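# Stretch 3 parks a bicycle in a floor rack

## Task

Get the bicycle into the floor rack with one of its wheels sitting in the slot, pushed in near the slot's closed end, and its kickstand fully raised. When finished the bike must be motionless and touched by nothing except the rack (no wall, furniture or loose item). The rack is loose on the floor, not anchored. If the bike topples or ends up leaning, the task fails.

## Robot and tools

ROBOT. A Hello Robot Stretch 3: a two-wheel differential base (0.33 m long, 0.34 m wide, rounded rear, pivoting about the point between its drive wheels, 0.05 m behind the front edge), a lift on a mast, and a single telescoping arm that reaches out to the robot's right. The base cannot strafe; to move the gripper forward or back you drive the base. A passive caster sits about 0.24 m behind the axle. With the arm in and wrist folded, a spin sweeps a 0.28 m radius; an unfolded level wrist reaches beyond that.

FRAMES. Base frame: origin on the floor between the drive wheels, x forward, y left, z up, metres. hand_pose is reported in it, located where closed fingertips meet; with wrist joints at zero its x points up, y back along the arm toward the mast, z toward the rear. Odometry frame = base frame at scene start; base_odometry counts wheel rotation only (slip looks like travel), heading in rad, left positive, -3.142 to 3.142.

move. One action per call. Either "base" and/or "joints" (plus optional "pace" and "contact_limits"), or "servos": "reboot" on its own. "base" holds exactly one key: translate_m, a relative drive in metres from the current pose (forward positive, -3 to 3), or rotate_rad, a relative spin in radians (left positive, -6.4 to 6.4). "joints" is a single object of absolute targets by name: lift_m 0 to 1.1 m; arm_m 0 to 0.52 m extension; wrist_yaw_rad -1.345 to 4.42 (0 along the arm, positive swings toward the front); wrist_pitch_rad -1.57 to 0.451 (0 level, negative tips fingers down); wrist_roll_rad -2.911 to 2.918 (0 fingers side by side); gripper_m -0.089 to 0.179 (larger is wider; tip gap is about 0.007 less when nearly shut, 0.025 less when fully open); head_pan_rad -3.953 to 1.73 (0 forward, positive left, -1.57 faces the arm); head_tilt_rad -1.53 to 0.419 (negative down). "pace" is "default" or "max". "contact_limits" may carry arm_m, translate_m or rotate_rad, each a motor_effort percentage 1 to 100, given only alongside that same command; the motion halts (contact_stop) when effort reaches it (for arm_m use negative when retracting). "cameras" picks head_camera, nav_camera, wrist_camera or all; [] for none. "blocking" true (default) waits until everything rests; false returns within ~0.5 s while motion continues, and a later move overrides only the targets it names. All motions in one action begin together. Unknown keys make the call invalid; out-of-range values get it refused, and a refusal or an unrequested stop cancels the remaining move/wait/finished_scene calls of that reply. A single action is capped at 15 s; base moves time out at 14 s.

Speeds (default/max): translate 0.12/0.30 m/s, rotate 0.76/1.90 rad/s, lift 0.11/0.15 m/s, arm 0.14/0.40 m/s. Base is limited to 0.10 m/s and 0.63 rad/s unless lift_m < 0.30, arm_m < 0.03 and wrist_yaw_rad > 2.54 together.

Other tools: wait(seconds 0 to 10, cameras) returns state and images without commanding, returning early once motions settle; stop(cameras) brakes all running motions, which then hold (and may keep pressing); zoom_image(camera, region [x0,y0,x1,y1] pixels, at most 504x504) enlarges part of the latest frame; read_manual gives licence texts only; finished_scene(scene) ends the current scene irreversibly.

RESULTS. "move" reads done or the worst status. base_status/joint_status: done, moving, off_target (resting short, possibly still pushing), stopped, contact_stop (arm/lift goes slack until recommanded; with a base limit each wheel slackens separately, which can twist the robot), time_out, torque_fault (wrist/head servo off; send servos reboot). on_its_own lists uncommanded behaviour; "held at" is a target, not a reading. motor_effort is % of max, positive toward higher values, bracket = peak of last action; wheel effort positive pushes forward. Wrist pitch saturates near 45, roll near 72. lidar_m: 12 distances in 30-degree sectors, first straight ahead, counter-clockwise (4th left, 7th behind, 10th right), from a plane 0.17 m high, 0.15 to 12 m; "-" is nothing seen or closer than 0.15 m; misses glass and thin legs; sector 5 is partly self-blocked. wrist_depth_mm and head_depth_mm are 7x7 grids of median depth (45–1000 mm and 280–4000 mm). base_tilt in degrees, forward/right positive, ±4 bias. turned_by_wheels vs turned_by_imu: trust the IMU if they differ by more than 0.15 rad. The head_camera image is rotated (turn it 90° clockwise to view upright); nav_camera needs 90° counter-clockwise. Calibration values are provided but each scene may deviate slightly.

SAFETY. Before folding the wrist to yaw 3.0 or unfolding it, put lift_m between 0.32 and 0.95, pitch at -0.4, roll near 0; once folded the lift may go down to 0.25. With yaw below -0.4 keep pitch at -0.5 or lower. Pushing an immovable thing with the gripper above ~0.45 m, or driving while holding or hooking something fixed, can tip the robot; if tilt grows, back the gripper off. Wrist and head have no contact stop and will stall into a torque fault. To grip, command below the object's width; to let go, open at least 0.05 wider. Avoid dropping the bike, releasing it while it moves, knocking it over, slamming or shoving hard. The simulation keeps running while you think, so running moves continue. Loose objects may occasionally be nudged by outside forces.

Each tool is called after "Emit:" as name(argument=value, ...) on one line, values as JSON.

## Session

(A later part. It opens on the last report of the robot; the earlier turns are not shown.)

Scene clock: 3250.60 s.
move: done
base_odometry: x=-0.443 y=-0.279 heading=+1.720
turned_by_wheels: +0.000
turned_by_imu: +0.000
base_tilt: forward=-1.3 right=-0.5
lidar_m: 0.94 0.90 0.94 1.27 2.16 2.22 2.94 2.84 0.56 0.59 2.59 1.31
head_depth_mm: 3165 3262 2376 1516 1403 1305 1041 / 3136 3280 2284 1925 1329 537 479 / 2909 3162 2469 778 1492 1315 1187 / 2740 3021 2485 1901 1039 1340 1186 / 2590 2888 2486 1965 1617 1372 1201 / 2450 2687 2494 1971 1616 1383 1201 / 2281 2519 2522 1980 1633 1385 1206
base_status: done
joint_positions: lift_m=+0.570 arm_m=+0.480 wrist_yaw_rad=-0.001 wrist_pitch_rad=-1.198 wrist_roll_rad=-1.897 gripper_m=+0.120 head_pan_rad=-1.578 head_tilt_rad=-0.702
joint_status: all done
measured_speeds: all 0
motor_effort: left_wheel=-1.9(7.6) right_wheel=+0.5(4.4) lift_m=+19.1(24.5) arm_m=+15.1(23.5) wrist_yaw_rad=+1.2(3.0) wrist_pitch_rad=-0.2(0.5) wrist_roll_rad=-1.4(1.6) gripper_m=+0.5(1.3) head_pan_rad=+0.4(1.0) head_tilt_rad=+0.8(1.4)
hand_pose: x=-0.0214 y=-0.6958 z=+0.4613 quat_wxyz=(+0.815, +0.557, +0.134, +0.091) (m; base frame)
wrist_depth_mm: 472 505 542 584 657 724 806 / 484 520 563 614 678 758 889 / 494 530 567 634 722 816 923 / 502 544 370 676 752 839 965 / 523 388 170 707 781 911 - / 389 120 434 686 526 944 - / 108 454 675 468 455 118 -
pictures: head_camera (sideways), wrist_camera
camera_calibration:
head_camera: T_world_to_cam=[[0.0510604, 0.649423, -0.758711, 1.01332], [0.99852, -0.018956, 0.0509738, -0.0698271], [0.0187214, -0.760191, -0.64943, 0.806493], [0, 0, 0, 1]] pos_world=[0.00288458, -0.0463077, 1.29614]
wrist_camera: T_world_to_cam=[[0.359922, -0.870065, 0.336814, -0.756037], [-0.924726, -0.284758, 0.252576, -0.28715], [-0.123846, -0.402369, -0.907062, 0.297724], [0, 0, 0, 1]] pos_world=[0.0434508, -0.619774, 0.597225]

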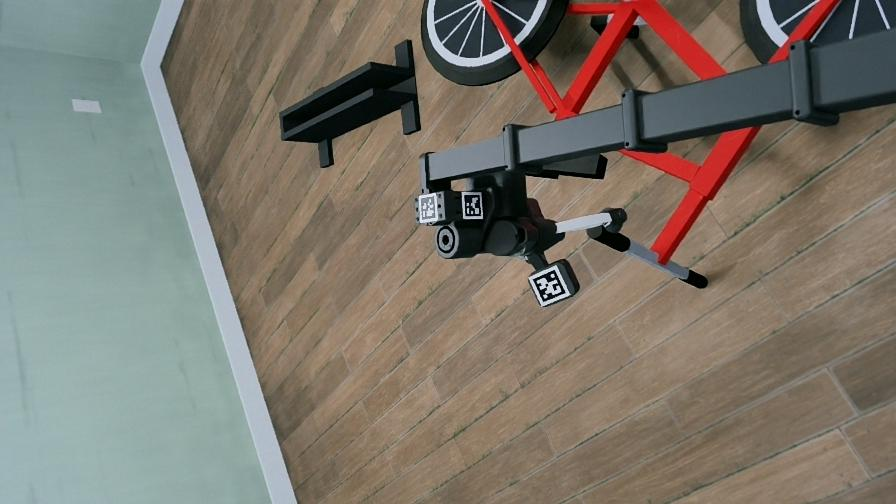

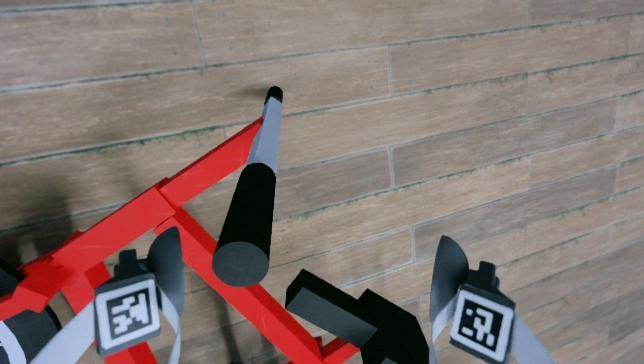

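Emit:
move(joints={"arm_m":0.462,"lift_m":0.507}, cameras=["wrist_camera"])

Scene clock: 3259.17 s.
move: done
base_odometry: x=-0.443 y=-0.279 heading=+1.720
turned_by_wheels: +0.000
turned_by_imu: +0.000
base_tilt: forward=-1.3 right=-0.5
lidar_m: 0.95 0.90 0.94 1.27 2.16 2.22 2.92 2.84 0.56 0.59 2.59 1.30
head_depth_mm: 3202 3243 2421 1513 1406 1304 1059 / 3113 3235 2287 1921 1475 619 529 / 2907 3171 2407 1934 800 1274 1192 / 2712 3074 2470 1954 895 1317 1194 / 2569 2893 2513 1953 1616 1378 1199 / 2433 2695 2533 1956 1621 1388 1204 / 2317 2548 2536 1985 1622 1397 1211
base_status: not commanded
joint_positions: lift_m=+0.507 arm_m=+0.462 wrist_yaw_rad=-0.001 wrist_pitch_rad=-1.198 wrist_roll_rad=-1.897 gripper_m=+0.120 head_pan_rad=-1.578 head_tilt_rad=-0.702
joint_status: all done
measured_speeds: all 0
motor_effort: left_wheel=-2.4(2.8) right_wheel=+0.4(0.7) lift_m=+19.4(23.8) arm_m=-14.8(21.9) wrist_yaw_rad=+0.8(2.2) wrist_pitch_rad=-0.1(0.5) wrist_roll_rad=-1.5(1.6) gripper_m=-0.2(1.2) head_pan_rad=+1.0(1.0) head_tilt_rad=+0.3(1.4)
hand_pose: x=-0.0214 y=-0.6778 z=+0.3983 quat_wxyz=(+0.815, +0.557, +0.134, +0.091) (m; base frame)
wrist_depth_mm: 424 455 496 537 581 655 732 / 436 461 505 551 625 669 745 / 445 489 518 572 637 708 818 / 470 501 327 595 671 754 851 / 483 326 554 182 674 794 910 / 415 121 363 136 710 841 992 / 108 381 605 110 408 118 -
pictures: wrist_camera
camera_calibration:
wrist_camera: T_world_to_cam=[[0.359922, -0.870111, 0.336694, -0.719104], [-0.924726, -0.284793, 0.252536, -0.266107], [-0.123846, -0.402243, -0.907118, 0.247931], [0, 0, 0, 1]] pos_world=[0.0434508, -0.601757, 0.534223]

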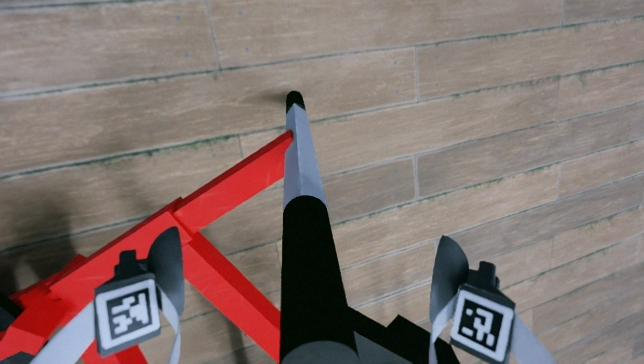

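Emit:
move(joints={"gripper_m":-0.089}, cameras=["wrist_camera"])

Scene clock: 3264.13 s.
move: done
base_odometry: x=-0.443 y=-0.279 heading=+1.720
turned_by_wheels: +0.000
turned_by_imu: +0.001
base_tilt: forward=-1.3 right=-0.4
lidar_m: 0.94 0.90 0.94 1.27 2.16 2.22 2.92 2.84 0.56 0.59 2.59 1.31
head_depth_mm: 3237 3202 2390 1521 1404 1298 1061 / 3161 3237 2268 1921 1479 621 529 / 2949 3145 2446 1941 803 1277 1193 / 2754 3080 2472 1960 896 1337 1198 / 2573 2883 2493 1965 1608 1371 1195 / 2435 2738 2494 1963 1625 1385 1199 / 2291 2539 2527 1989 1641 1385 1208
base_status: not commanded
joint_positions: lift_m=+0.507 arm_m=+0.462 wrist_yaw_rad=+0.003 wrist_pitch_rad=-1.186 wrist_roll_rad=-1.905 gripper_m=-0.087 head_pan_rad=-1.578 head_tilt_rad=-0.702
joint_status: all done
measured_speeds: all 0
motor_effort: left_wheel=+5.3(5.6) right_wheel=-10.1(10.3) lift_m=+23.4(24.4) arm_m=-12.9(15.5) wrist_yaw_rad=-3.3(5.3) wrist_pitch_rad=-2.3(3.4) wrist_roll_rad=+1.4(1.8) gripper_m=-37.1(99.0) head_pan_rad=-0.5(1.0) head_tilt_rad=+1.1(1.4)
hand_pose: x=-0.0211 y=-0.6808 z=+0.3992 quat_wxyz=(+0.817, +0.551, +0.139, +0.094) (m; base frame)
wrist_depth_mm: 425 454 485 535 592 650 727 / 432 466 513 549 611 685 781 / 442 485 520 572 636 726 829 / 458 490 323 592 671 768 890 / 477 332 559 172 705 816 963 / 350 540 128 130 752 833 - / 364 401 122 112 401 930 -
pictures: wrist_camera
camera_calibration:
wrist_camera: T_world_to_cam=[[0.370761, -0.861805, 0.346161, -0.720003], [-0.920689, -0.292132, 0.258826, -0.274348], [-0.121933, -0.414669, -0.901766, 0.236982], [0, 0, 0, 1]] pos_world=[0.0432562, -0.602379, 0.533947]

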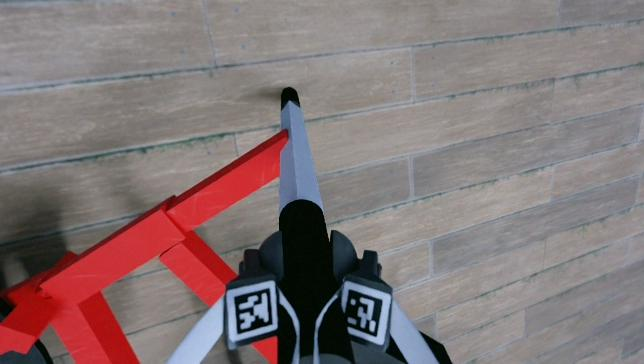

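Emit:
move(base={"translate_m":-0.057}, joints={"lift_m":0.585,"gripper_m":-0.089}, cameras=["wrist_camera","head_camera"])

Scene clock: 3270.73 s.
move: off_target
base_odometry: x=-0.435 y=-0.335 heading=+1.720
turned_by_wheels: -0.001
turned_by_imu: +0.000
base_tilt: forward=-1.4 right=-0.4
lidar_m: 0.99 0.95 0.99 1.34 2.13 2.18 2.88 2.79 0.44 0.73 2.62 1.38
head_depth_mm: 3145 3231 2391 1546 1409 1330 1009 / 3166 3291 2338 1918 663 521 472 / 2949 3156 2356 754 1276 1291 1192 / 2787 3022 2461 1904 993 1341 1192 / 2589 2894 2480 1940 1608 1376 1197 / 2480 2689 2509 1980 1627 1380 1201 / 2337 2600 2523 1976 1630 1381 1206
base_status: done
joint_positions: lift_m=+0.585 arm_m=+0.462 wrist_yaw_rad=-0.010 wrist_pitch_rad=-1.218 wrist_roll_rad=-1.904 gripper_m=-0.071 head_pan_rad=-1.578 head_tilt_rad=-0.702
joint_status: gripper_m off_target (ended at -0.071, target -0.089); the others done
measured_speeds: all 0
on_its_own: gripper_m is held at -0.071, not at your -0.089, by its stall guard, which is not easing now
motor_effort: left_wheel=-11.7(15.2) right_wheel=+10.5(15.1) lift_m=+47.6(53.0) arm_m=-0.1(2.7) wrist_yaw_rad=+9.1(9.9) wrist_pitch_rad=+3.3(3.6) wrist_roll_rad=+1.2(1.8) gripper_m=-21.1(22.2) head_pan_rad=+0.3(1.0) head_tilt_rad=+0.7(1.5)
hand_pose: x=-0.0220 y=-0.6729 z=+0.4750 quat_wxyz=(+0.809, +0.565, +0.134, +0.091) (m; base frame)
wrist_depth_mm: 492 523 564 615 645 737 793 / 505 534 567 628 673 760 841 / 510 550 583 633 704 793 898 / 535 565 343 681 746 835 948 / 561 370 366 171 791 887 - / 366 417 127 131 797 969 - / 446 - 120 123 433 - -
pictures: head_camera (sideways), wrist_camera
camera_calibration:
head_camera: T_world_to_cam=[[0.0510602, 0.649423, -0.758711, 1.01332], [0.99852, -0.0189557, 0.0509738, -0.0698271], [0.0187216, -0.760191, -0.649429, 0.806493], [0, 0, 0, 1]] pos_world=[0.00288459, -0.0463077, 1.29614]
wrist_camera: T_world_to_cam=[[0.359165, -0.877256, 0.31847, -0.736596], [-0.924601, -0.288057, 0.249271, -0.285252], [-0.126937, -0.383987, -0.914572, 0.335134], [0, 0, 0, 1]] pos_world=[0.0433562, -0.599665, 0.612193]

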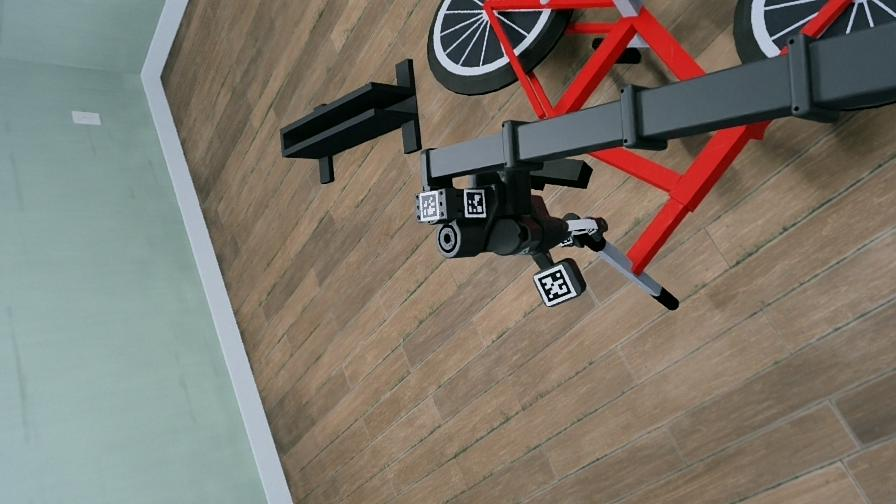

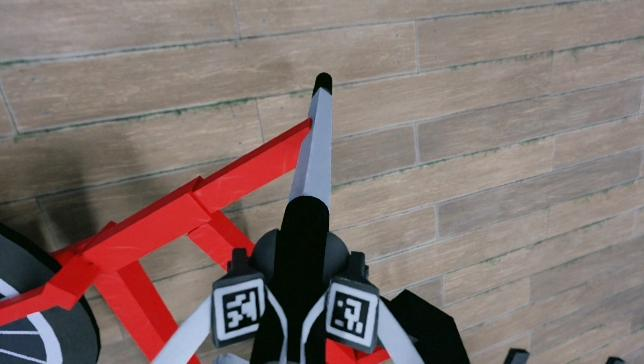

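Emit:
move(base={"translate_m":-0.075}, joints={"lift_m":0.652,"gripper_m":-0.085}, cameras=["wrist_camera","head_camera"])

Scene clock: 3274.57 s.
move: off_target
base_odometry: x=-0.424 y=-0.409 heading=+1.720
turned_by_wheels: +0.000
turned_by_imu: -0.002
base_tilt: forward=-1.3 right=-0.4
lidar_m: 1.06 1.02 1.05 1.42 2.10 2.15 2.82 2.72 0.35 2.77 2.66 1.47
head_depth_mm: 3090 3184 2401 1640 1416 1159 379 / 3213 3272 2418 1811 516 459 987 / 2999 3187 2350 701 1359 1304 1166 / 2840 3054 2468 741 1099 1371 1193 / 2663 2957 2502 1964 1591 1374 1195 / 2527 2761 2476 1965 1635 1382 1204 / 2390 2618 2504 1974 1638 1387 1208
base_status: done
joint_positions: lift_m=+0.652 arm_m=+0.462 wrist_yaw_rad=-0.007 wrist_pitch_rad=-1.192 wrist_roll_rad=-1.896 gripper_m=-0.078 head_pan_rad=-1.578 head_tilt_rad=-0.702
joint_status: gripper_m off_target (ended at -0.078, target -0.085); the others done
measured_speeds: all 0
on_its_own: gripper_m is held at -0.079, not at your -0.085, by its stall guard, which is not easing now
motor_effort: left_wheel=-2.0(20.5) right_wheel=-3.2(16.8) lift_m=+32.4(54.6) arm_m=+5.7(6.1) wrist_yaw_rad=+7.0(14.6) wrist_pitch_rad=-1.5(4.7) wrist_roll_rad=-1.3(1.8) gripper_m=-20.6(94.2) head_pan_rad=+0.6(1.2) head_tilt_rad=+1.0(1.5)
hand_pose: x=-0.0218 y=-0.6794 z=+0.5438 quat_wxyz=(+0.817, +0.555, +0.132, +0.088) (m; base frame)
wrist_depth_mm: 537 564 634 685 750 816 897 / 553 601 645 697 790 874 967 / 572 604 659 327 814 916 - / 571 606 353 250 858 982 - / 397 410 665 161 886 - - / 459 493 127 133 860 - - / 533 681 118 120 463 - -
pictures: head_camera (sideways), wrist_camera
camera_calibration:
head_camera: T_world_to_cam=[[0.0510605, 0.649423, -0.758711, 1.01332], [0.99852, -0.0189561, 0.0509738, -0.0698271], [0.0187214, -0.760191, -0.649429, 0.806493], [0, 0, 0, 1]] pos_world=[0.00288457, -0.0463077, 1.29614]
wrist_camera: T_world_to_cam=[[0.354199, -0.870315, 0.342191, -0.772536], [-0.926588, -0.277152, 0.254207, -0.299474], [-0.126401, -0.40711, -0.904591, 0.37453], [0, 0, 0, 1]] pos_world=[0.0434839, -0.602875, 0.67928]

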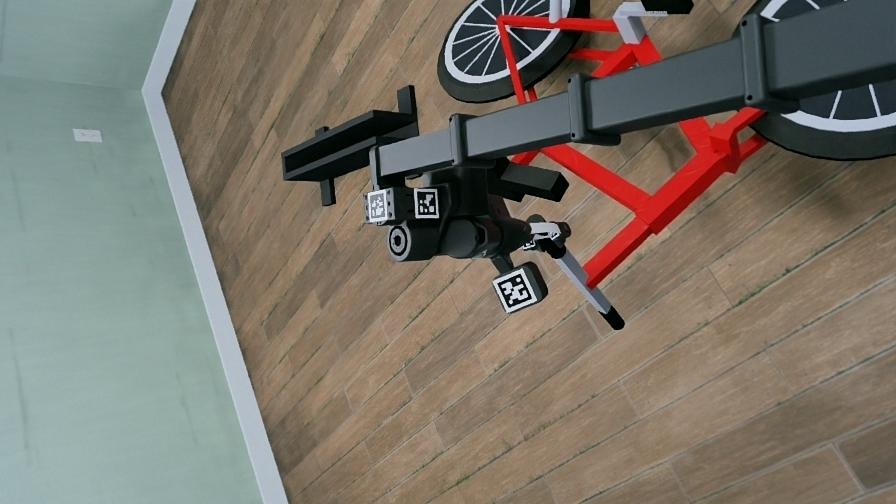

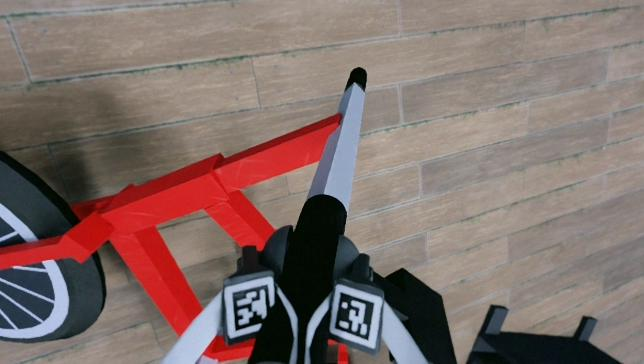

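Emit:
move(base={"translate_m":-0.085}, joints={"lift_m":0.705,"gripper_m":-0.085,"wrist_roll_rad":-1.82}, cameras=["wrist_camera","head_camera"])

Scene clock: 3279.17 s.
move: contact_stop
base_odometry: x=-0.411 y=-0.493 heading=+1.721
turned_by_wheels: +0.002
turned_by_imu: +0.015
base_tilt: forward=-1.3 right=-0.4
lidar_m: 1.13 1.09 1.13 1.55 2.05 2.11 2.72 2.66 0.26 0.26 2.70 1.55
head_depth_mm: 3041 3138 2401 1898 1470 411 351 / 3167 3271 2420 1516 486 441 1001 / 3029 3182 2236 686 1492 1126 987 / 2843 3043 2448 762 1532 1316 1195 / 2689 2925 2491 1965 1552 1372 1200 / 2558 2822 2504 1972 1626 1375 1196 / 2414 2627 2501 1990 1626 1392 1205
base_status: done
joint_positions: lift_m=+0.685 arm_m=+0.462 wrist_yaw_rad=+0.021 wrist_pitch_rad=-1.176 wrist_roll_rad=-1.815 gripper_m=-0.078 head_pan_rad=-1.578 head_tilt_rad=-0.701
joint_status: lift_m contact_stop (moved +0.033 of +0.053); gripper_m off_target (ended at -0.078, target -0.085); the others done
measured_speeds: translate_m=+0.000 rotate_rad=+0.000 lift_m=-0.004 arm_m=+0.000 wrist_yaw_rad=+0.000 wrist_pitch_rad=+0.000 wrist_roll_rad=+0.000 head_pan_rad=+0.000 head_tilt_rad=+0.000
on_its_own: gripper_m is held at -0.079, not at your -0.085, by its stall guard, which is not easing now; lift_m is slack since a contact_stop (your +0.705 is given up); left_wheel is at rest, and its effort (+23.6) is outside its rest range (-21 to +21); right_wheel is at rest, and its effort (-40.8) is outside its rest range (-21 to +21); wrist_yaw_rad is at rest, and its effort (-18.2) is outside its rest range (-9 to +9)
motor_effort: left_wheel=+23.6(24.3) right_wheel=-40.8(41.7) lift_m=+29.2(60.9) arm_m=+6.2(11.6) wrist_yaw_rad=-18.2(18.3) wrist_pitch_rad=-4.4(4.4) wrist_roll_rad=-2.1(2.3) gripper_m=-20.3(70.2) head_pan_rad=+0.6(1.0) head_tilt_rad=+0.1(1.5)
hand_pose: x=-0.0197 y=-0.6832 z=+0.5777 quat_wxyz=(+0.825, +0.550, +0.107, +0.076) (m; base frame)
wrist_depth_mm: 568 602 665 713 825 905 - / 581 626 688 374 833 933 - / 601 641 334 301 881 996 - / 401 388 391 215 898 - - / 454 498 728 158 957 - - / 533 705 125 131 487 - - / 674 712 120 121 123 - -
pictures: head_camera (sideways), wrist_camera
camera_calibration:
head_camera: T_world_to_cam=[[0.0510594, 0.649333, -0.758789, 1.01342], [0.99852, -0.0189493, 0.0509752, -0.069829], [0.0187213, -0.760268, -0.649339, 0.806376], [0, 0, 0, 1]] pos_world=[0.0028846, -0.0463084, 1.29614]
wrist_camera: T_world_to_cam=[[0.302137, -0.880311, 0.365741, -0.809693], [-0.945943, -0.229411, 0.229265, -0.26053], [-0.117919, -0.415239, -0.902037, 0.397035], [0, 0, 0, 1]] pos_world=[0.0450094, -0.607686, 0.714008]

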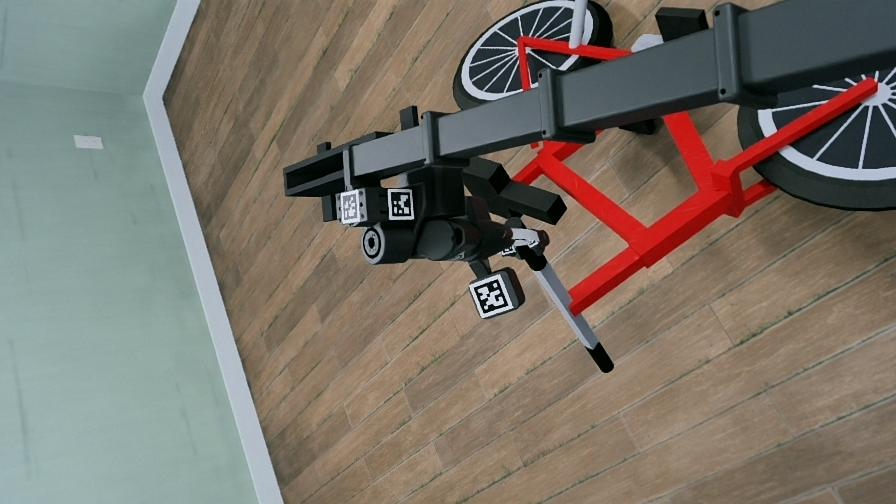

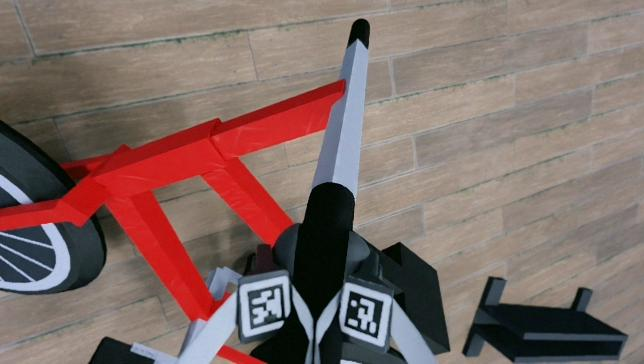

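Emit:
move(joints={"lift_m":0.722,"gripper_m":-0.085}, cameras=["wrist_camera"])

Scene clock: 3291.50 s.
move: contact_stop
base_odometry: x=-0.411 y=-0.493 heading=+1.721
turned_by_wheels: +0.000
turned_by_imu: +0.001
base_tilt: forward=-1.3 right=-0.4
lidar_m: 1.13 1.09 1.13 1.55 2.05 2.11 2.72 2.65 0.26 0.26 2.70 1.55
head_depth_mm: 3045 3187 2425 1908 1445 398 349 / 3147 3289 2425 1475 481 440 1003 / 3027 3203 2260 688 1488 1121 980 / 2819 3090 2452 761 1532 1318 1188 / 2658 2888 2465 1966 1552 1372 1198 / 2504 2814 2500 1975 1633 1375 1204 / 2402 2628 2509 1979 1636 1387 1207
base_status: not commanded
joint_positions: lift_m=+0.690 arm_m=+0.462 wrist_yaw_rad=+0.017 wrist_pitch_rad=-1.189 wrist_roll_rad=-1.814 gripper_m=-0.078 head_pan_rad=-1.578 head_tilt_rad=-0.701
joint_status: lift_m contact_stop (moved +0.005 of +0.037); gripper_m off_target (ended at -0.078, target -0.085)
measured_speeds: translate_m=+0.000 rotate_rad=+0.000 lift_m=-0.007 arm_m=+0.000 wrist_yaw_rad=+0.010 wrist_pitch_rad=+0.024 wrist_roll_rad=+0.000 head_pan_rad=+0.000 head_tilt_rad=+0.000
on_its_own: gripper_m is held at -0.079, not at your -0.085, by its stall guard, which is still easing; lift_m is slack since a contact_stop (your +0.722 is given up); right_wheel is at rest, and its effort (-30.6) is outside its rest range (-21 to +21); wrist_yaw_rad is at rest, and its effort (-14.8) is outside its rest range (-9 to +9)
motor_effort: left_wheel=+19.7(24.1) right_wheel=-30.6(40.6) lift_m=+32.3(55.2) arm_m=-17.9(18.7) wrist_yaw_rad=-14.8(19.3) wrist_pitch_rad=-2.1(7.1) wrist_roll_rad=-2.3(2.5) gripper_m=-9.9(71.2) head_pan_rad=+0.2(1.1) head_tilt_rad=+0.6(1.5)
hand_pose: x=-0.0201 y=-0.6800 z=+0.5817 quat_wxyz=(+0.821, +0.556, +0.105, +0.075) (m; base frame)
wrist_depth_mm: 566 614 663 735 826 914 - / 577 636 678 740 823 926 - / 598 651 339 302 859 979 - / 409 392 395 215 906 - - / 453 480 721 158 943 - - / 542 691 126 133 491 - - / 670 707 120 123 455 - -
pictures: wrist_camera
camera_calibration:
wrist_camera: T_world_to_cam=[[0.297226, -0.88656, 0.354497, -0.806059], [-0.947238, -0.227136, 0.226163, -0.257759], [-0.119988, -0.403014, -0.907294, 0.413194], [0, 0, 0, 1]] pos_world=[0.0450017, -0.606643, 0.718929]

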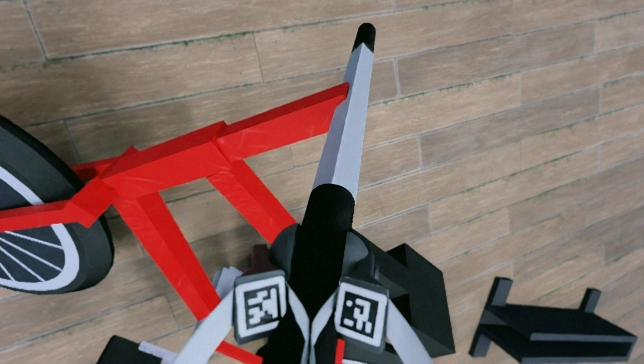

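Emit:
move(base={"translate_m":-0.04}, joints={"gripper_m":-0.089}, cameras=["wrist_camera","head_camera"])

Scene clock: 3306.67 s.
move: off_target
base_odometry: x=-0.405 y=-0.533 heading=+1.723
turned_by_wheels: +0.002
turned_by_imu: +0.004
base_tilt: forward=-1.4 right=-0.4
lidar_m: 1.16 1.13 1.17 1.60 2.03 2.09 2.68 2.61 0.22 0.23 2.72 1.60
head_depth_mm: 3015 3112 2433 1901 1484 413 352 / 3202 3282 2412 1511 486 440 1017 / 3022 3176 2341 691 1486 1306 971 / 2830 3086 2484 763 1251 1299 1193 / 2680 2970 2486 1965 1530 1372 1197 / 2522 2793 2519 1970 1617 1385 1198 / 2398 2663 2545 1992 1630 1387 1207
base_status: done
joint_positions: lift_m=+0.684 arm_m=+0.462 wrist_yaw_rad=+0.093 wrist_pitch_rad=-1.157 wrist_roll_rad=-1.824 gripper_m=-0.082 head_pan_rad=-1.578 head_tilt_rad=-0.701
joint_status: gripper_m off_target (ended at -0.082, target -0.089)
measured_speeds: all 0
on_its_own: wrist_yaw_rad is held at +0.059, not at your +0.000, by its stall guard, which is still easing; gripper_m is held at -0.083, not at your -0.089, by its stall guard, which is not easing now; lift_m is slack since a contact_stop (your +0.722 is given up); left_wheel is at rest, and its effort (+36.5) is outside its rest range (-21 to +21); right_wheel is at rest, and its effort (-56.0) is outside its rest range (-21 to +21)
motor_effort: left_wheel=+36.5(38.9) right_wheel=-56.0(62.1) lift_m=+26.5(28.3) arm_m=-11.9(14.6) wrist_yaw_rad=-30.8(37.0) wrist_pitch_rad=-7.8(9.0) wrist_roll_rad=+1.4(2.6) gripper_m=-22.6(83.6) head_pan_rad=-0.2(1.1) head_tilt_rad=+0.7(1.5)
hand_pose: x=-0.0138 y=-0.6876 z=+0.5781 quat_wxyz=(+0.826, +0.537, +0.131, +0.108) (m; base frame)
wrist_depth_mm: 559 603 648 703 816 923 - / 575 627 656 282 865 945 - / 422 343 336 300 926 - - / 389 465 400 191 913 - - / 491 504 735 158 970 - - / 639 687 122 129 529 - - / 639 517 120 124 123 - -
pictures: head_camera (sideways), wrist_camera
camera_calibration:
head_camera: T_world_to_cam=[[0.0510597, 0.649333, -0.758789, 1.01342], [0.99852, -0.0189498, 0.0509752, -0.069829], [0.018721, -0.760268, -0.649339, 0.806376], [0, 0, 0, 1]] pos_world=[0.00288458, -0.0463083, 1.29614]
wrist_camera: T_world_to_cam=[[0.372933, -0.845626, 0.381888, -0.800028], [-0.923893, -0.300422, 0.236998, -0.309025], [-0.0856839, -0.441208, -0.893305, 0.373766], [0, 0, 0, 1]] pos_world=[0.0448764, -0.604453, 0.712645]

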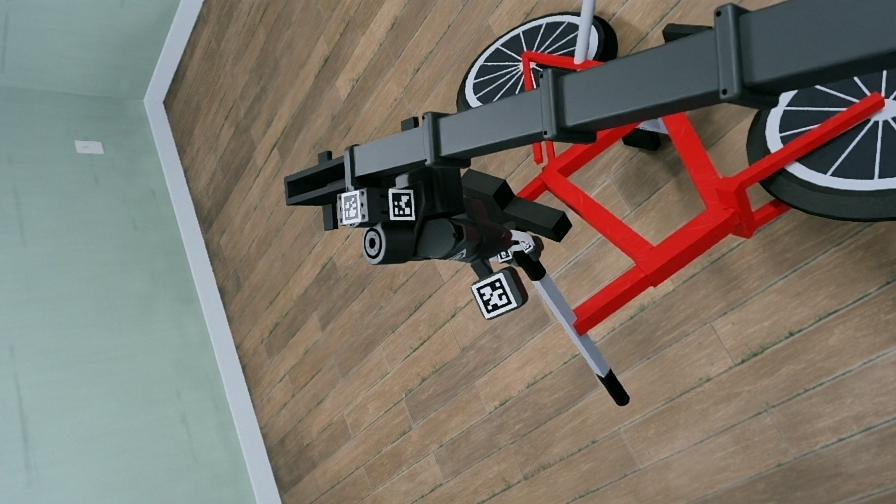

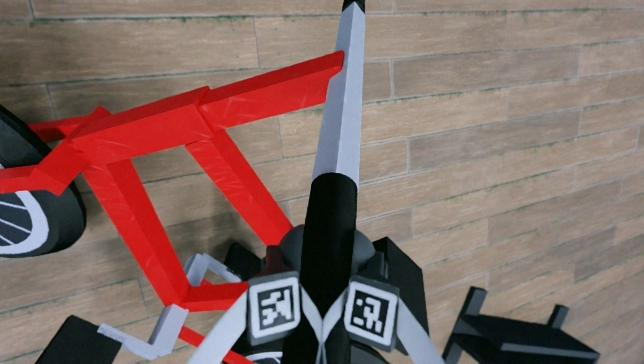

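Emit:
move(base={"rotate_rad":-0.08}, joints={"gripper_m":-0.085,"lift_m":0.72,"arm_m":0.47}, cameras=["wrist_camera","head_camera","nav_camera"])

Scene clock: 3322.23 s.
move: off_target
base_odometry: x=-0.405 y=-0.533 heading=+1.645
turned_by_wheels: -0.078
turned_by_imu: -0.072
base_tilt: forward=-1.3 right=-0.4
lidar_m: 1.19 1.13 1.15 1.50 2.02 2.06 2.67 2.62 0.27 0.26 2.73 1.73
head_depth_mm: 2826 3051 2414 1912 1516 359 324 / 3089 3248 2408 541 454 1129 1050 / 3198 3357 690 1282 1496 1113 980 / 2985 3188 2348 752 1231 1287 1172 / 2822 3038 2491 1960 1531 1366 1200 / 2618 2870 2501 1951 1618 1384 1195 / 2495 2715 2536 2006 1633 1379 1210
base_status: rotate_rad off_target (by the wheels' count: -0.078 of -0.080)
joint_positions: lift_m=+0.720 arm_m=+0.470 wrist_yaw_rad=+0.252 wrist_pitch_rad=-1.162 wrist_roll_rad=-1.813 gripper_m=-0.081 head_pan_rad=-1.578 head_tilt_rad=-0.701
joint_status: gripper_m off_target (ended at -0.081, target -0.085); the others done
measured_speeds: all 0
on_its_own: wrist_yaw_rad is held at +0.238, not at your +0.000, by its stall guard, which is not easing now; left_wheel is at rest, and its effort (+27.3) is outside its rest range (-21 to +21); right_wheel is at rest, and its effort (-39.6) is outside its rest range (-21 to +21); wrist_yaw_rad is at rest, and its effort (-12.8) is outside its rest range (-9 to +9)
motor_effort: left_wheel=+27.3(41.9) right_wheel=-39.6(62.1) lift_m=+45.1(53.0) arm_m=+7.8(19.9) wrist_yaw_rad=-12.8(28.4) wrist_pitch_rad=-7.0(11.4) wrist_roll_rad=-2.8(2.8) gripper_m=-20.2(52.9) head_pan_rad=-0.1(1.1) head_tilt_rad=+0.7(1.6)
hand_pose: x=-0.0014 y=-0.6923 z=+0.6141 quat_wxyz=(+0.815, +0.528, +0.169, +0.170) (m; base frame)
wrist_depth_mm: 585 645 693 766 867 964 - / 599 657 713 769 902 990 - / 402 382 343 311 936 - - / 454 450 751 209 939 - - / 540 699 765 159 - - - / 676 736 124 136 566 - - / 673 518 119 121 478 - -
pictures: head_camera (sideways), nav_camera (sideways), wrist_camera
camera_calibration:
head_camera: T_world_to_cam=[[0.0510596, 0.649333, -0.758788, 1.01342], [0.99852, -0.0189497, 0.0509752, -0.069829], [0.0187211, -0.760268, -0.649339, 0.806376], [0, 0, 0, 1]] pos_world=[0.00288458, -0.0463083, 1.29614]
nav_camera: T_world_to_cam=[[-0.000561996, -0.649203, 0.760615, -0.946215], [-0.998779, -0.037202, -0.0324908, 0.100947], [0.0493895, -0.759705, -0.648389, 0.799641], [0, 0, 0, 1]] pos_world=[0.0607978, -0.00303832, 1.24146]
wrist_camera: T_world_to_cam=[[0.492904, -0.783254, 0.37889, -0.777129], [-0.869926, -0.43535, 0.231729, -0.39761], [-0.0165528, -0.443827, -0.89596, 0.404824], [0, 0, 0, 1]] pos_world=[0.0438596, -0.602118, 0.749291]

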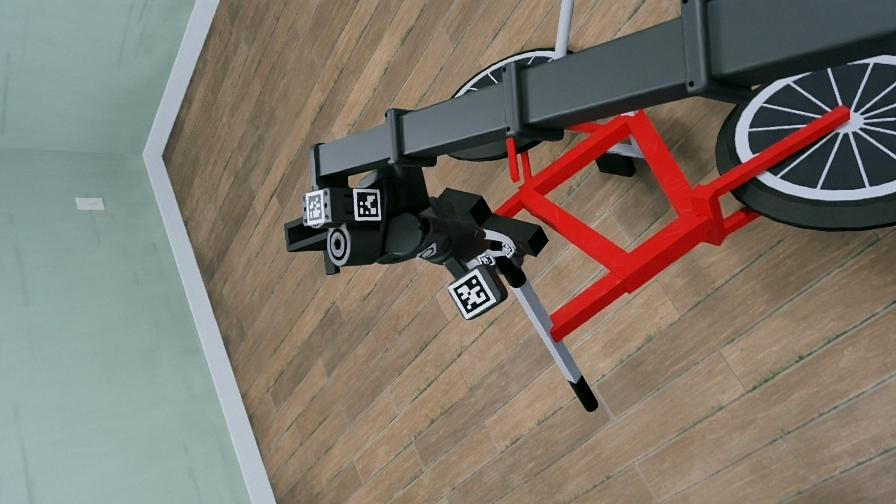

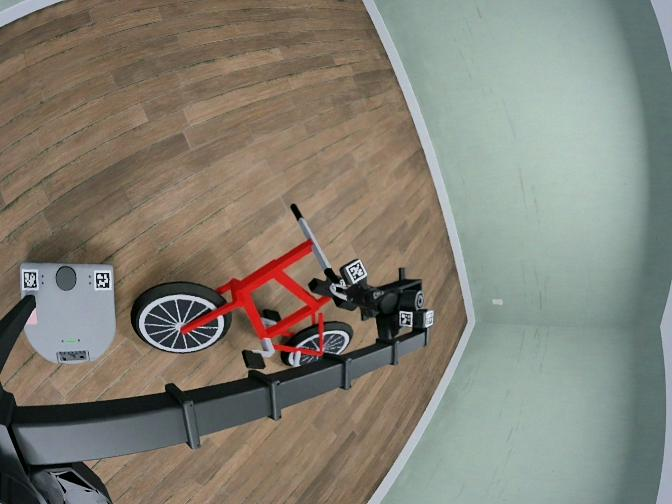

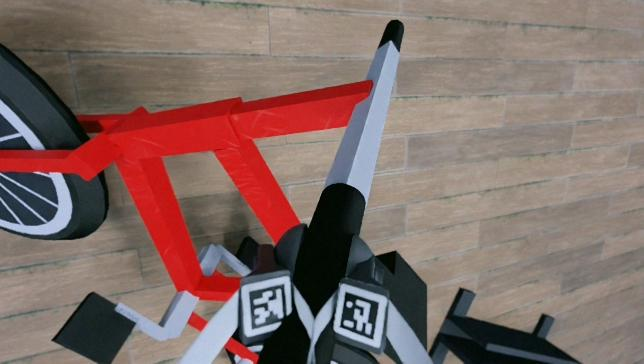

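Emit:
move(base={"translate_m":-0.06}, joints={"gripper_m":-0.085,"lift_m":0.75,"arm_m":0.478}, cameras=["wrist_camera","head_camera"])

Scene clock: 3326.77 s.
move: contact_stop
base_odometry: x=-0.400 y=-0.592 heading=+1.647
turned_by_wheels: +0.002
turned_by_imu: +0.005
base_tilt: forward=-1.2 right=-0.4
lidar_m: 1.24 1.18 1.20 1.57 1.99 2.03 2.65 2.56 0.26 0.25 2.76 1.80
head_depth_mm: 2769 2977 2425 1923 1519 352 318 / 3074 3173 2414 523 449 1270 1112 / 3251 3355 671 1463 1424 1127 993 / 3030 3138 2282 774 1497 1085 1149 / 2835 3097 2472 1951 1500 1375 1200 / 2652 2951 2510 1962 1577 1383 1201 / 2514 2746 2527 1975 1628 1392 1207
base_status: done
joint_positions: lift_m=+0.732 arm_m=+0.478 wrist_yaw_rad=+0.265 wrist_pitch_rad=-1.153 wrist_roll_rad=-1.808 gripper_m=-0.081 head_pan_rad=-1.578 head_tilt_rad=-0.701
joint_status: lift_m contact_stop (moved +0.012 of +0.030); gripper_m off_target (ended at -0.081, target -0.085); the others done
measured_speeds: translate_m=+0.000 rotate_rad=+0.000 lift_m=-0.001 arm_m=+0.000 wrist_yaw_rad=+0.000 wrist_pitch_rad=+0.000 wrist_roll_rad=+0.000 head_pan_rad=+0.000 head_tilt_rad=+0.000
on_its_own: wrist_yaw_rad is held at +0.238, not at your +0.000, by its stall guard, which is still easing; lift_m is slack since a contact_stop (your +0.750 is given up); left_wheel is at rest, and its effort (+34.1) is outside its rest range (-21 to +21); right_wheel is at rest, and its effort (-54.5) is outside its rest range (-21 to +21)
motor_effort: left_wheel=+34.1(35.0) right_wheel=-54.5(55.7) lift_m=+26.0(55.7) arm_m=-15.6(21.6) wrist_yaw_rad=-23.4(24.6) wrist_pitch_rad=-8.5(10.4) wrist_roll_rad=-3.9(4.7) gripper_m=-22.1(55.6) head_pan_rad=+0.3(1.0) head_tilt_rad=+0.4(1.2)
hand_pose: x=+0.0002 y=-0.7022 z=+0.6267 quat_wxyz=(+0.817, +0.523, +0.170, +0.174) (m; base frame)
wrist_depth_mm: 593 644 709 790 880 986 - / 391 637 347 293 905 - - / 390 377 362 786 986 - - / 497 479 743 196 993 - - / 672 724 765 156 - - - / 664 712 124 133 493 - - / 704 762 121 125 123 - -
pictures: head_camera (sideways), wrist_camera
camera_calibration:
head_camera: T_world_to_cam=[[0.0510594, 0.649333, -0.758788, 1.01342], [0.99852, -0.0189493, 0.0509752, -0.069829], [0.0187213, -0.760268, -0.649339, 0.806376], [0, 0, 0, 1]] pos_world=[0.0028846, -0.0463084, 1.29614]
wrist_camera: T_world_to_cam=[[0.498095, -0.77569, 0.387566, -0.790637], [-0.867078, -0.441021, 0.231681, -0.407415], [-0.00878787, -0.451449, -0.892254, 0.404073], [0, 0, 0, 1]] pos_world=[0.0441022, -0.61055, 0.761349]

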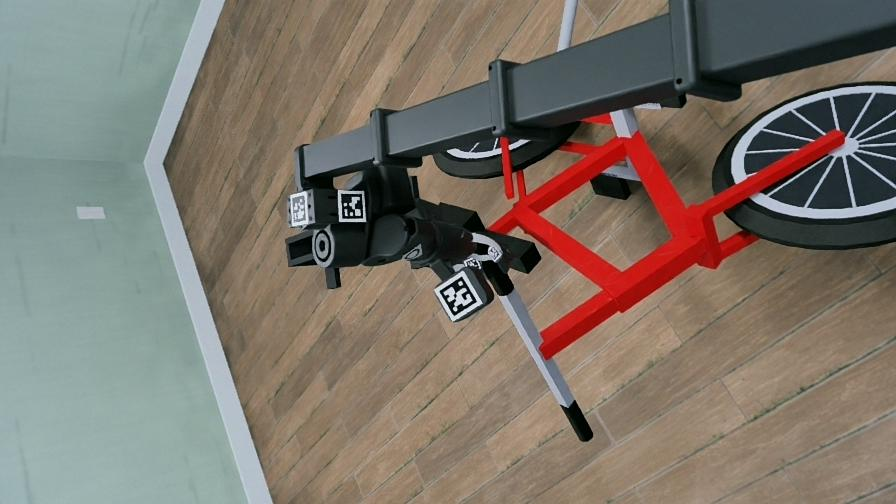

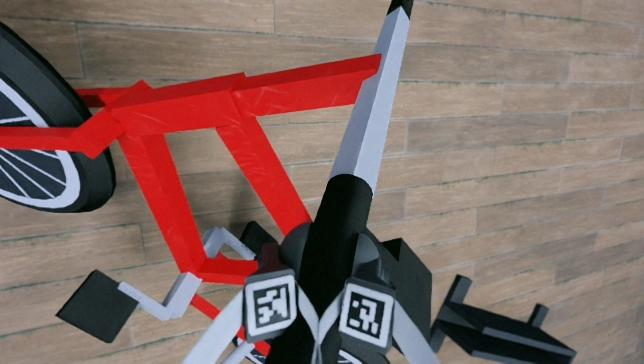

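Emit:
move(joints={"lift_m":0.734,"gripper_m":-0.085}, cameras=[])

Emit:
move(base={"translate_m":-0.02}, cameras=["head_camera"])

Scene clock: 3336.07 s.
move: done
base_odometry: x=-0.400 y=-0.592 heading=+1.647
turned_by_wheels: +0.000
turned_by_imu: +0.000
base_tilt: forward=-1.3 right=-0.4
lidar_m: 1.24 1.18 1.20 1.57 1.99 2.03 2.66 2.57 0.32 0.25 2.75 1.79
head_depth_mm: 2802 2931 2413 1897 1506 350 316 / 3053 3222 2414 519 447 1277 1105 / 3228 3295 671 1515 1445 1126 998 / 3052 3240 2237 769 1506 1092 1133 / 2846 3116 2480 1937 1508 1365 1192 / 2632 2931 2510 1955 1586 1371 1205 / 2524 2734 2528 1983 1625 1391 1208
base_status: not commanded
joint_positions: lift_m=+0.734 arm_m=+0.478 wrist_yaw_rad=+0.378 wrist_pitch_rad=-1.156 wrist_roll_rad=-1.808 gripper_m=-0.083 head_pan_rad=-1.578 head_tilt_rad=-0.701
joint_status: all done
measured_speeds: all 0
on_its_own: wrist_yaw_rad is held at +0.363, not at your +0.000, by its stall guard, which is not easing now; left_wheel is at rest, and its effort (+30.0) is outside its rest range (-21 to +21); right_wheel is at rest, and its effort (-45.1) is outside its rest range (-21 to +21); wrist_yaw_rad is at rest, and its effort (-13.7) is outside its rest range (-9 to +9)
motor_effort: left_wheel=+30.0(33.6) right_wheel=-45.1(51.3) lift_m=+46.9(49.0) arm_m=-4.0(5.3) wrist_yaw_rad=-13.7(19.6) wrist_pitch_rad=-8.1(11.9) wrist_roll_rad=-4.4(4.4) gripper_m=-3.0(58.4) head_pan_rad=-0.1(0.8) head_tilt_rad=+1.1(1.2)
hand_pose: x=+0.0087 y=-0.6983 z=+0.6285 quat_wxyz=(+0.804, +0.515, +0.200, +0.220) (m; base frame)
wrist_depth_mm: 594 665 713 785 869 - - / 393 648 689 758 915 - - / 417 378 359 327 946 - - / 508 504 781 408 - - - / 666 691 777 159 - - - / 650 712 124 132 - - - / 693 750 120 123 455 - -
pictures: none
No camera images: "cameras" was empty.

Scene clock: 3337.17 s.
move: done
base_odometry: x=-0.399 y=-0.612 heading=+1.649
turned_by_wheels: +0.002
turned_by_imu: +0.002
base_tilt: forward=-1.3 right=-0.4
lidar_m: 1.26 1.19 1.22 1.60 1.97 2.01 2.65 2.55 0.44 0.25 2.76 1.81
head_depth_mm: 2771 2932 2393 1907 1471 349 316 / 3056 3159 2450 521 446 1275 1121 / 3211 3306 671 1476 1411 1192 1003 / 3006 3183 2258 780 1501 1075 972 / 2874 3055 2494 1964 1537 1380 1195 / 2668 2943 2484 1975 1580 1383 1207 / 2516 2739 2526 1960 1630 1386 1213
base_status: done
joint_positions: lift_m=+0.734 arm_m=+0.478 wrist_yaw_rad=+0.383 wrist_pitch_rad=-1.142 wrist_roll_rad=-1.808 gripper_m=-0.081 head_pan_rad=-1.578 head_tilt_rad=-0.701
joint_status: not commanded
measured_speeds: all 0
on_its_own: wrist_yaw_rad is held at +0.363, not at your +0.000, by its stall guard, which is not easing now; left_wheel is at rest, and its effort (+32.8) is outside its rest range (-21 to +21); right_wheel is at rest, and its effort (-52.7) is outside its rest range (-21 to +21); wrist_yaw_rad is at rest, and its effort (-17.6) is outside its rest range (-9 to +9); wrist_pitch_rad is at rest, and its effort (-10.6) is outside its rest range (-8 to +12)
motor_effort: left_wheel=+32.8(32.9) right_wheel=-52.7(53.4) lift_m=+38.3(47.2) arm_m=-2.6(4.9) wrist_yaw_rad=-17.6(18.5) wrist_pitch_rad=-10.6(10.8) wrist_roll_rad=-4.1(4.4) gripper_m=-22.0(22.2) head_pan_rad=+0.0(0.8) head_tilt_rad=+0.7(1.3)
hand_pose: x=+0.0103 y=-0.7015 z=+0.6297 quat_wxyz=(+0.808, +0.508, +0.200, +0.222) (m; base frame)
wrist_depth_mm: 600 642 720 787 859 - - / 389 429 345 307 931 - - / 442 407 363 809 989 - - / 521 518 757 412 - - - / 660 703 773 157 - - - / 489 706 124 131 - - - / 707 772 121 123 123 - -
pictures: head_camera (sideways)
camera_calibration:
head_camera: T_world_to_cam=[[0.0510597, 0.649333, -0.758788, 1.01342], [0.99852, -0.0189499, 0.0509752, -0.069829], [0.0187209, -0.760268, -0.649339, 0.806376], [0, 0, 0, 1]] pos_world=[0.00288457, -0.0463083, 1.29614]

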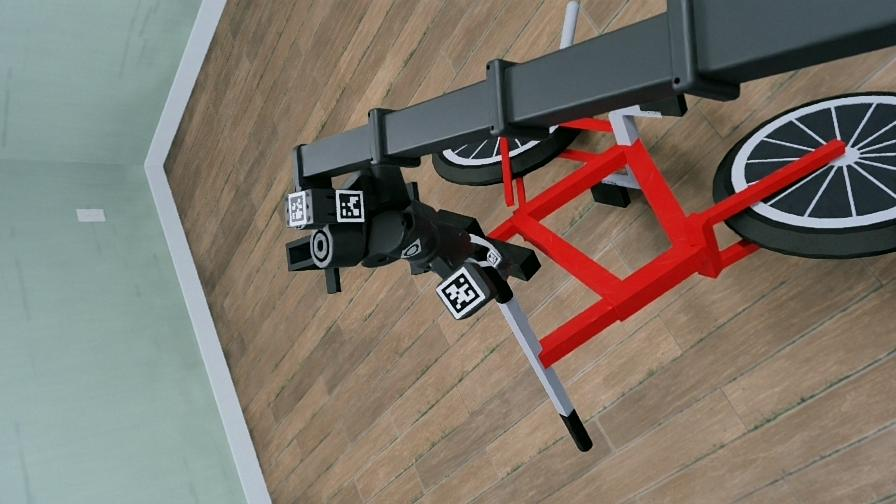

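Emit:
zoom_image(camera="head_camera", region=[400, 120, 800, 440])

Emit:
move(joints={"head_tilt_rad":-1.1}, cameras=["head_camera","nav_camera","wrist_camera"])

Scaled by 1.260 from the camera's 896x504 image, which has a finer 1280x720 frame.

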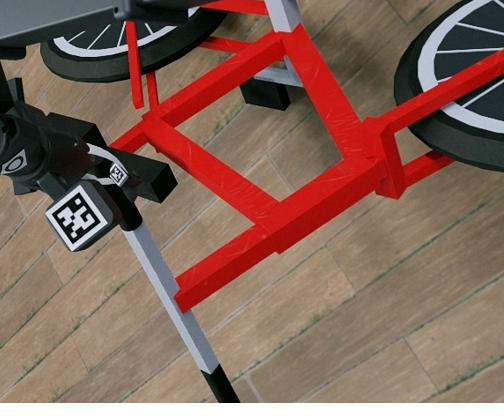

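Scene clock: 3349.70 s.
move: done
base_odometry: x=-0.399 y=-0.612 heading=+1.649
turned_by_wheels: +0.000
turned_by_imu: +0.000
base_tilt: forward=-1.3 right=-0.4
lidar_m: 1.26 1.19 1.22 1.60 1.98 2.01 2.64 2.55 0.44 0.25 2.76 1.82
head_depth_mm: 1955 1725 1506 350 321 301 949 / 1844 429 402 1194 1259 1048 967 / 590 1401 1382 1242 1151 1043 969 / 598 1133 1518 1101 1072 1174 992 / 1992 1142 1527 1430 1305 1202 1112 / 1973 1768 1550 1435 1312 1201 1112 / 1989 1767 1575 1433 1314 1204 1121
base_status: not commanded
joint_positions: lift_m=+0.734 arm_m=+0.478 wrist_yaw_rad=+0.383 wrist_pitch_rad=-1.142 wrist_roll_rad=-1.808 gripper_m=-0.081 head_pan_rad=-1.578 head_tilt_rad=-1.086
joint_status: all done
measured_speeds: all 0
on_its_own: wrist_yaw_rad is held at +0.363, not at your +0.000, by its stall guard, which is not easing now; left_wheel is at rest, and its effort (+32.5) is outside its rest range (-21 to +21); right_wheel is at rest, and its effort (-52.6) is outside its rest range (-21 to +21); wrist_yaw_rad is at rest, and its effort (-18.4) is outside its rest range (-9 to +9); wrist_pitch_rad is at rest, and its effort (-10.6) is outside its rest range (-8 to +12)
motor_effort: left_wheel=+32.5(32.9) right_wheel=-52.6(52.7) lift_m=+27.6(27.9) arm_m=+0.6(1.1) wrist_yaw_rad=-18.4(19.1) wrist_pitch_rad=-10.6(10.8) wrist_roll_rad=-4.3(4.4) gripper_m=-21.9(22.5) head_pan_rad=+0.1(0.7) head_tilt_rad=-6.4(7.0)
hand_pose: x=+0.0103 y=-0.7015 z=+0.6297 quat_wxyz=(+0.808, +0.508, +0.200, +0.222) (m; base frame)
wrist_depth_mm: 598 650 707 794 851 - - / 394 427 343 309 894 - - / 445 403 358 806 966 - - / 524 521 758 411 - - - / 660 712 776 156 - - - / 486 728 123 131 - - - / 696 763 121 123 124 - -
pictures: head_camera (sideways), nav_camera (sideways), wrist_camera
camera_calibration:
head_camera: T_world_to_cam=[[0.0527661, 0.886464, -0.45978, 0.623825], [0.998389, -0.0372025, 0.0428517, -0.0592286], [0.0208816, -0.4613, -0.886999, 1.11538], [0, 0, 0, 1]] pos_world=[0.00292546, -0.0406776, 1.2787]
nav_camera: T_world_to_cam=[[-0.00227366, -0.887055, 0.461659, -0.556687], [-0.998668, -0.0217831, -0.0467736, 0.119521], [0.0515471, -0.46115, -0.885824, 1.10835], [0, 0, 0, 1]] pos_world=[0.0609633, 0.019909, 1.24439]
wrist_camera: T_world_to_cam=[[0.58417, -0.707999, 0.39684, -0.755472], [-0.810221, -0.537509, 0.233722, -0.46854], [0.0478301, -0.458062, -0.887633, 0.399042], [0, 0, 0, 1]] pos_world=[0.0426168, -0.603932, 0.763512]

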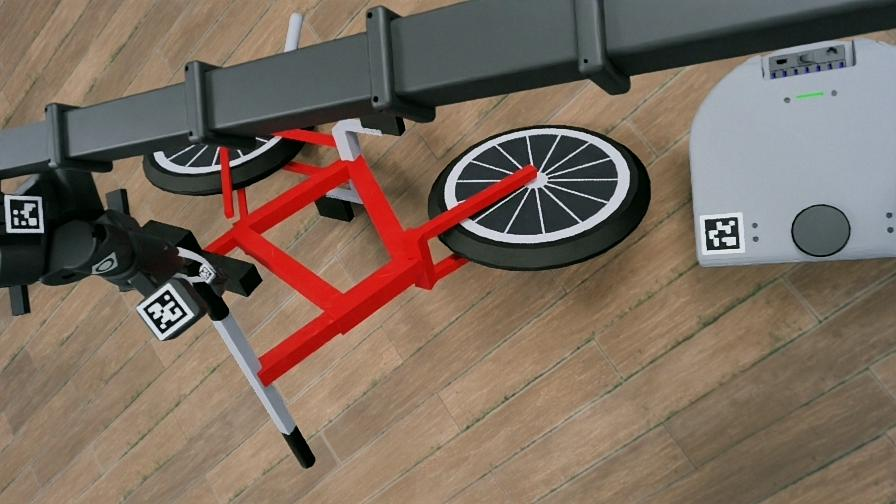

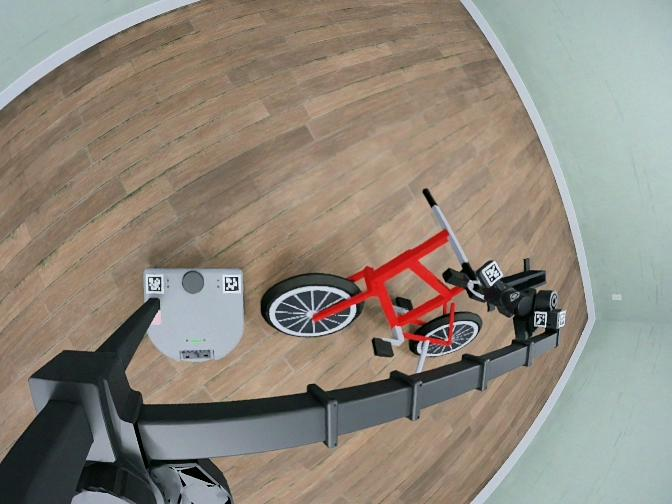

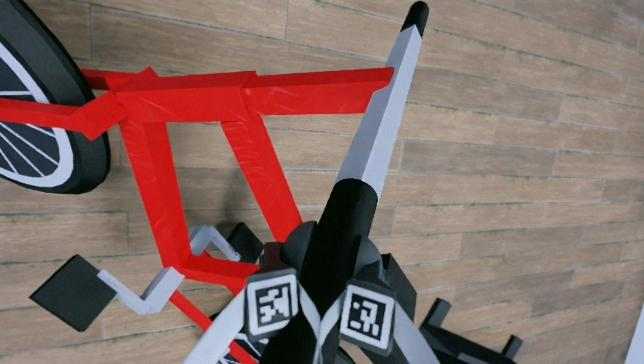

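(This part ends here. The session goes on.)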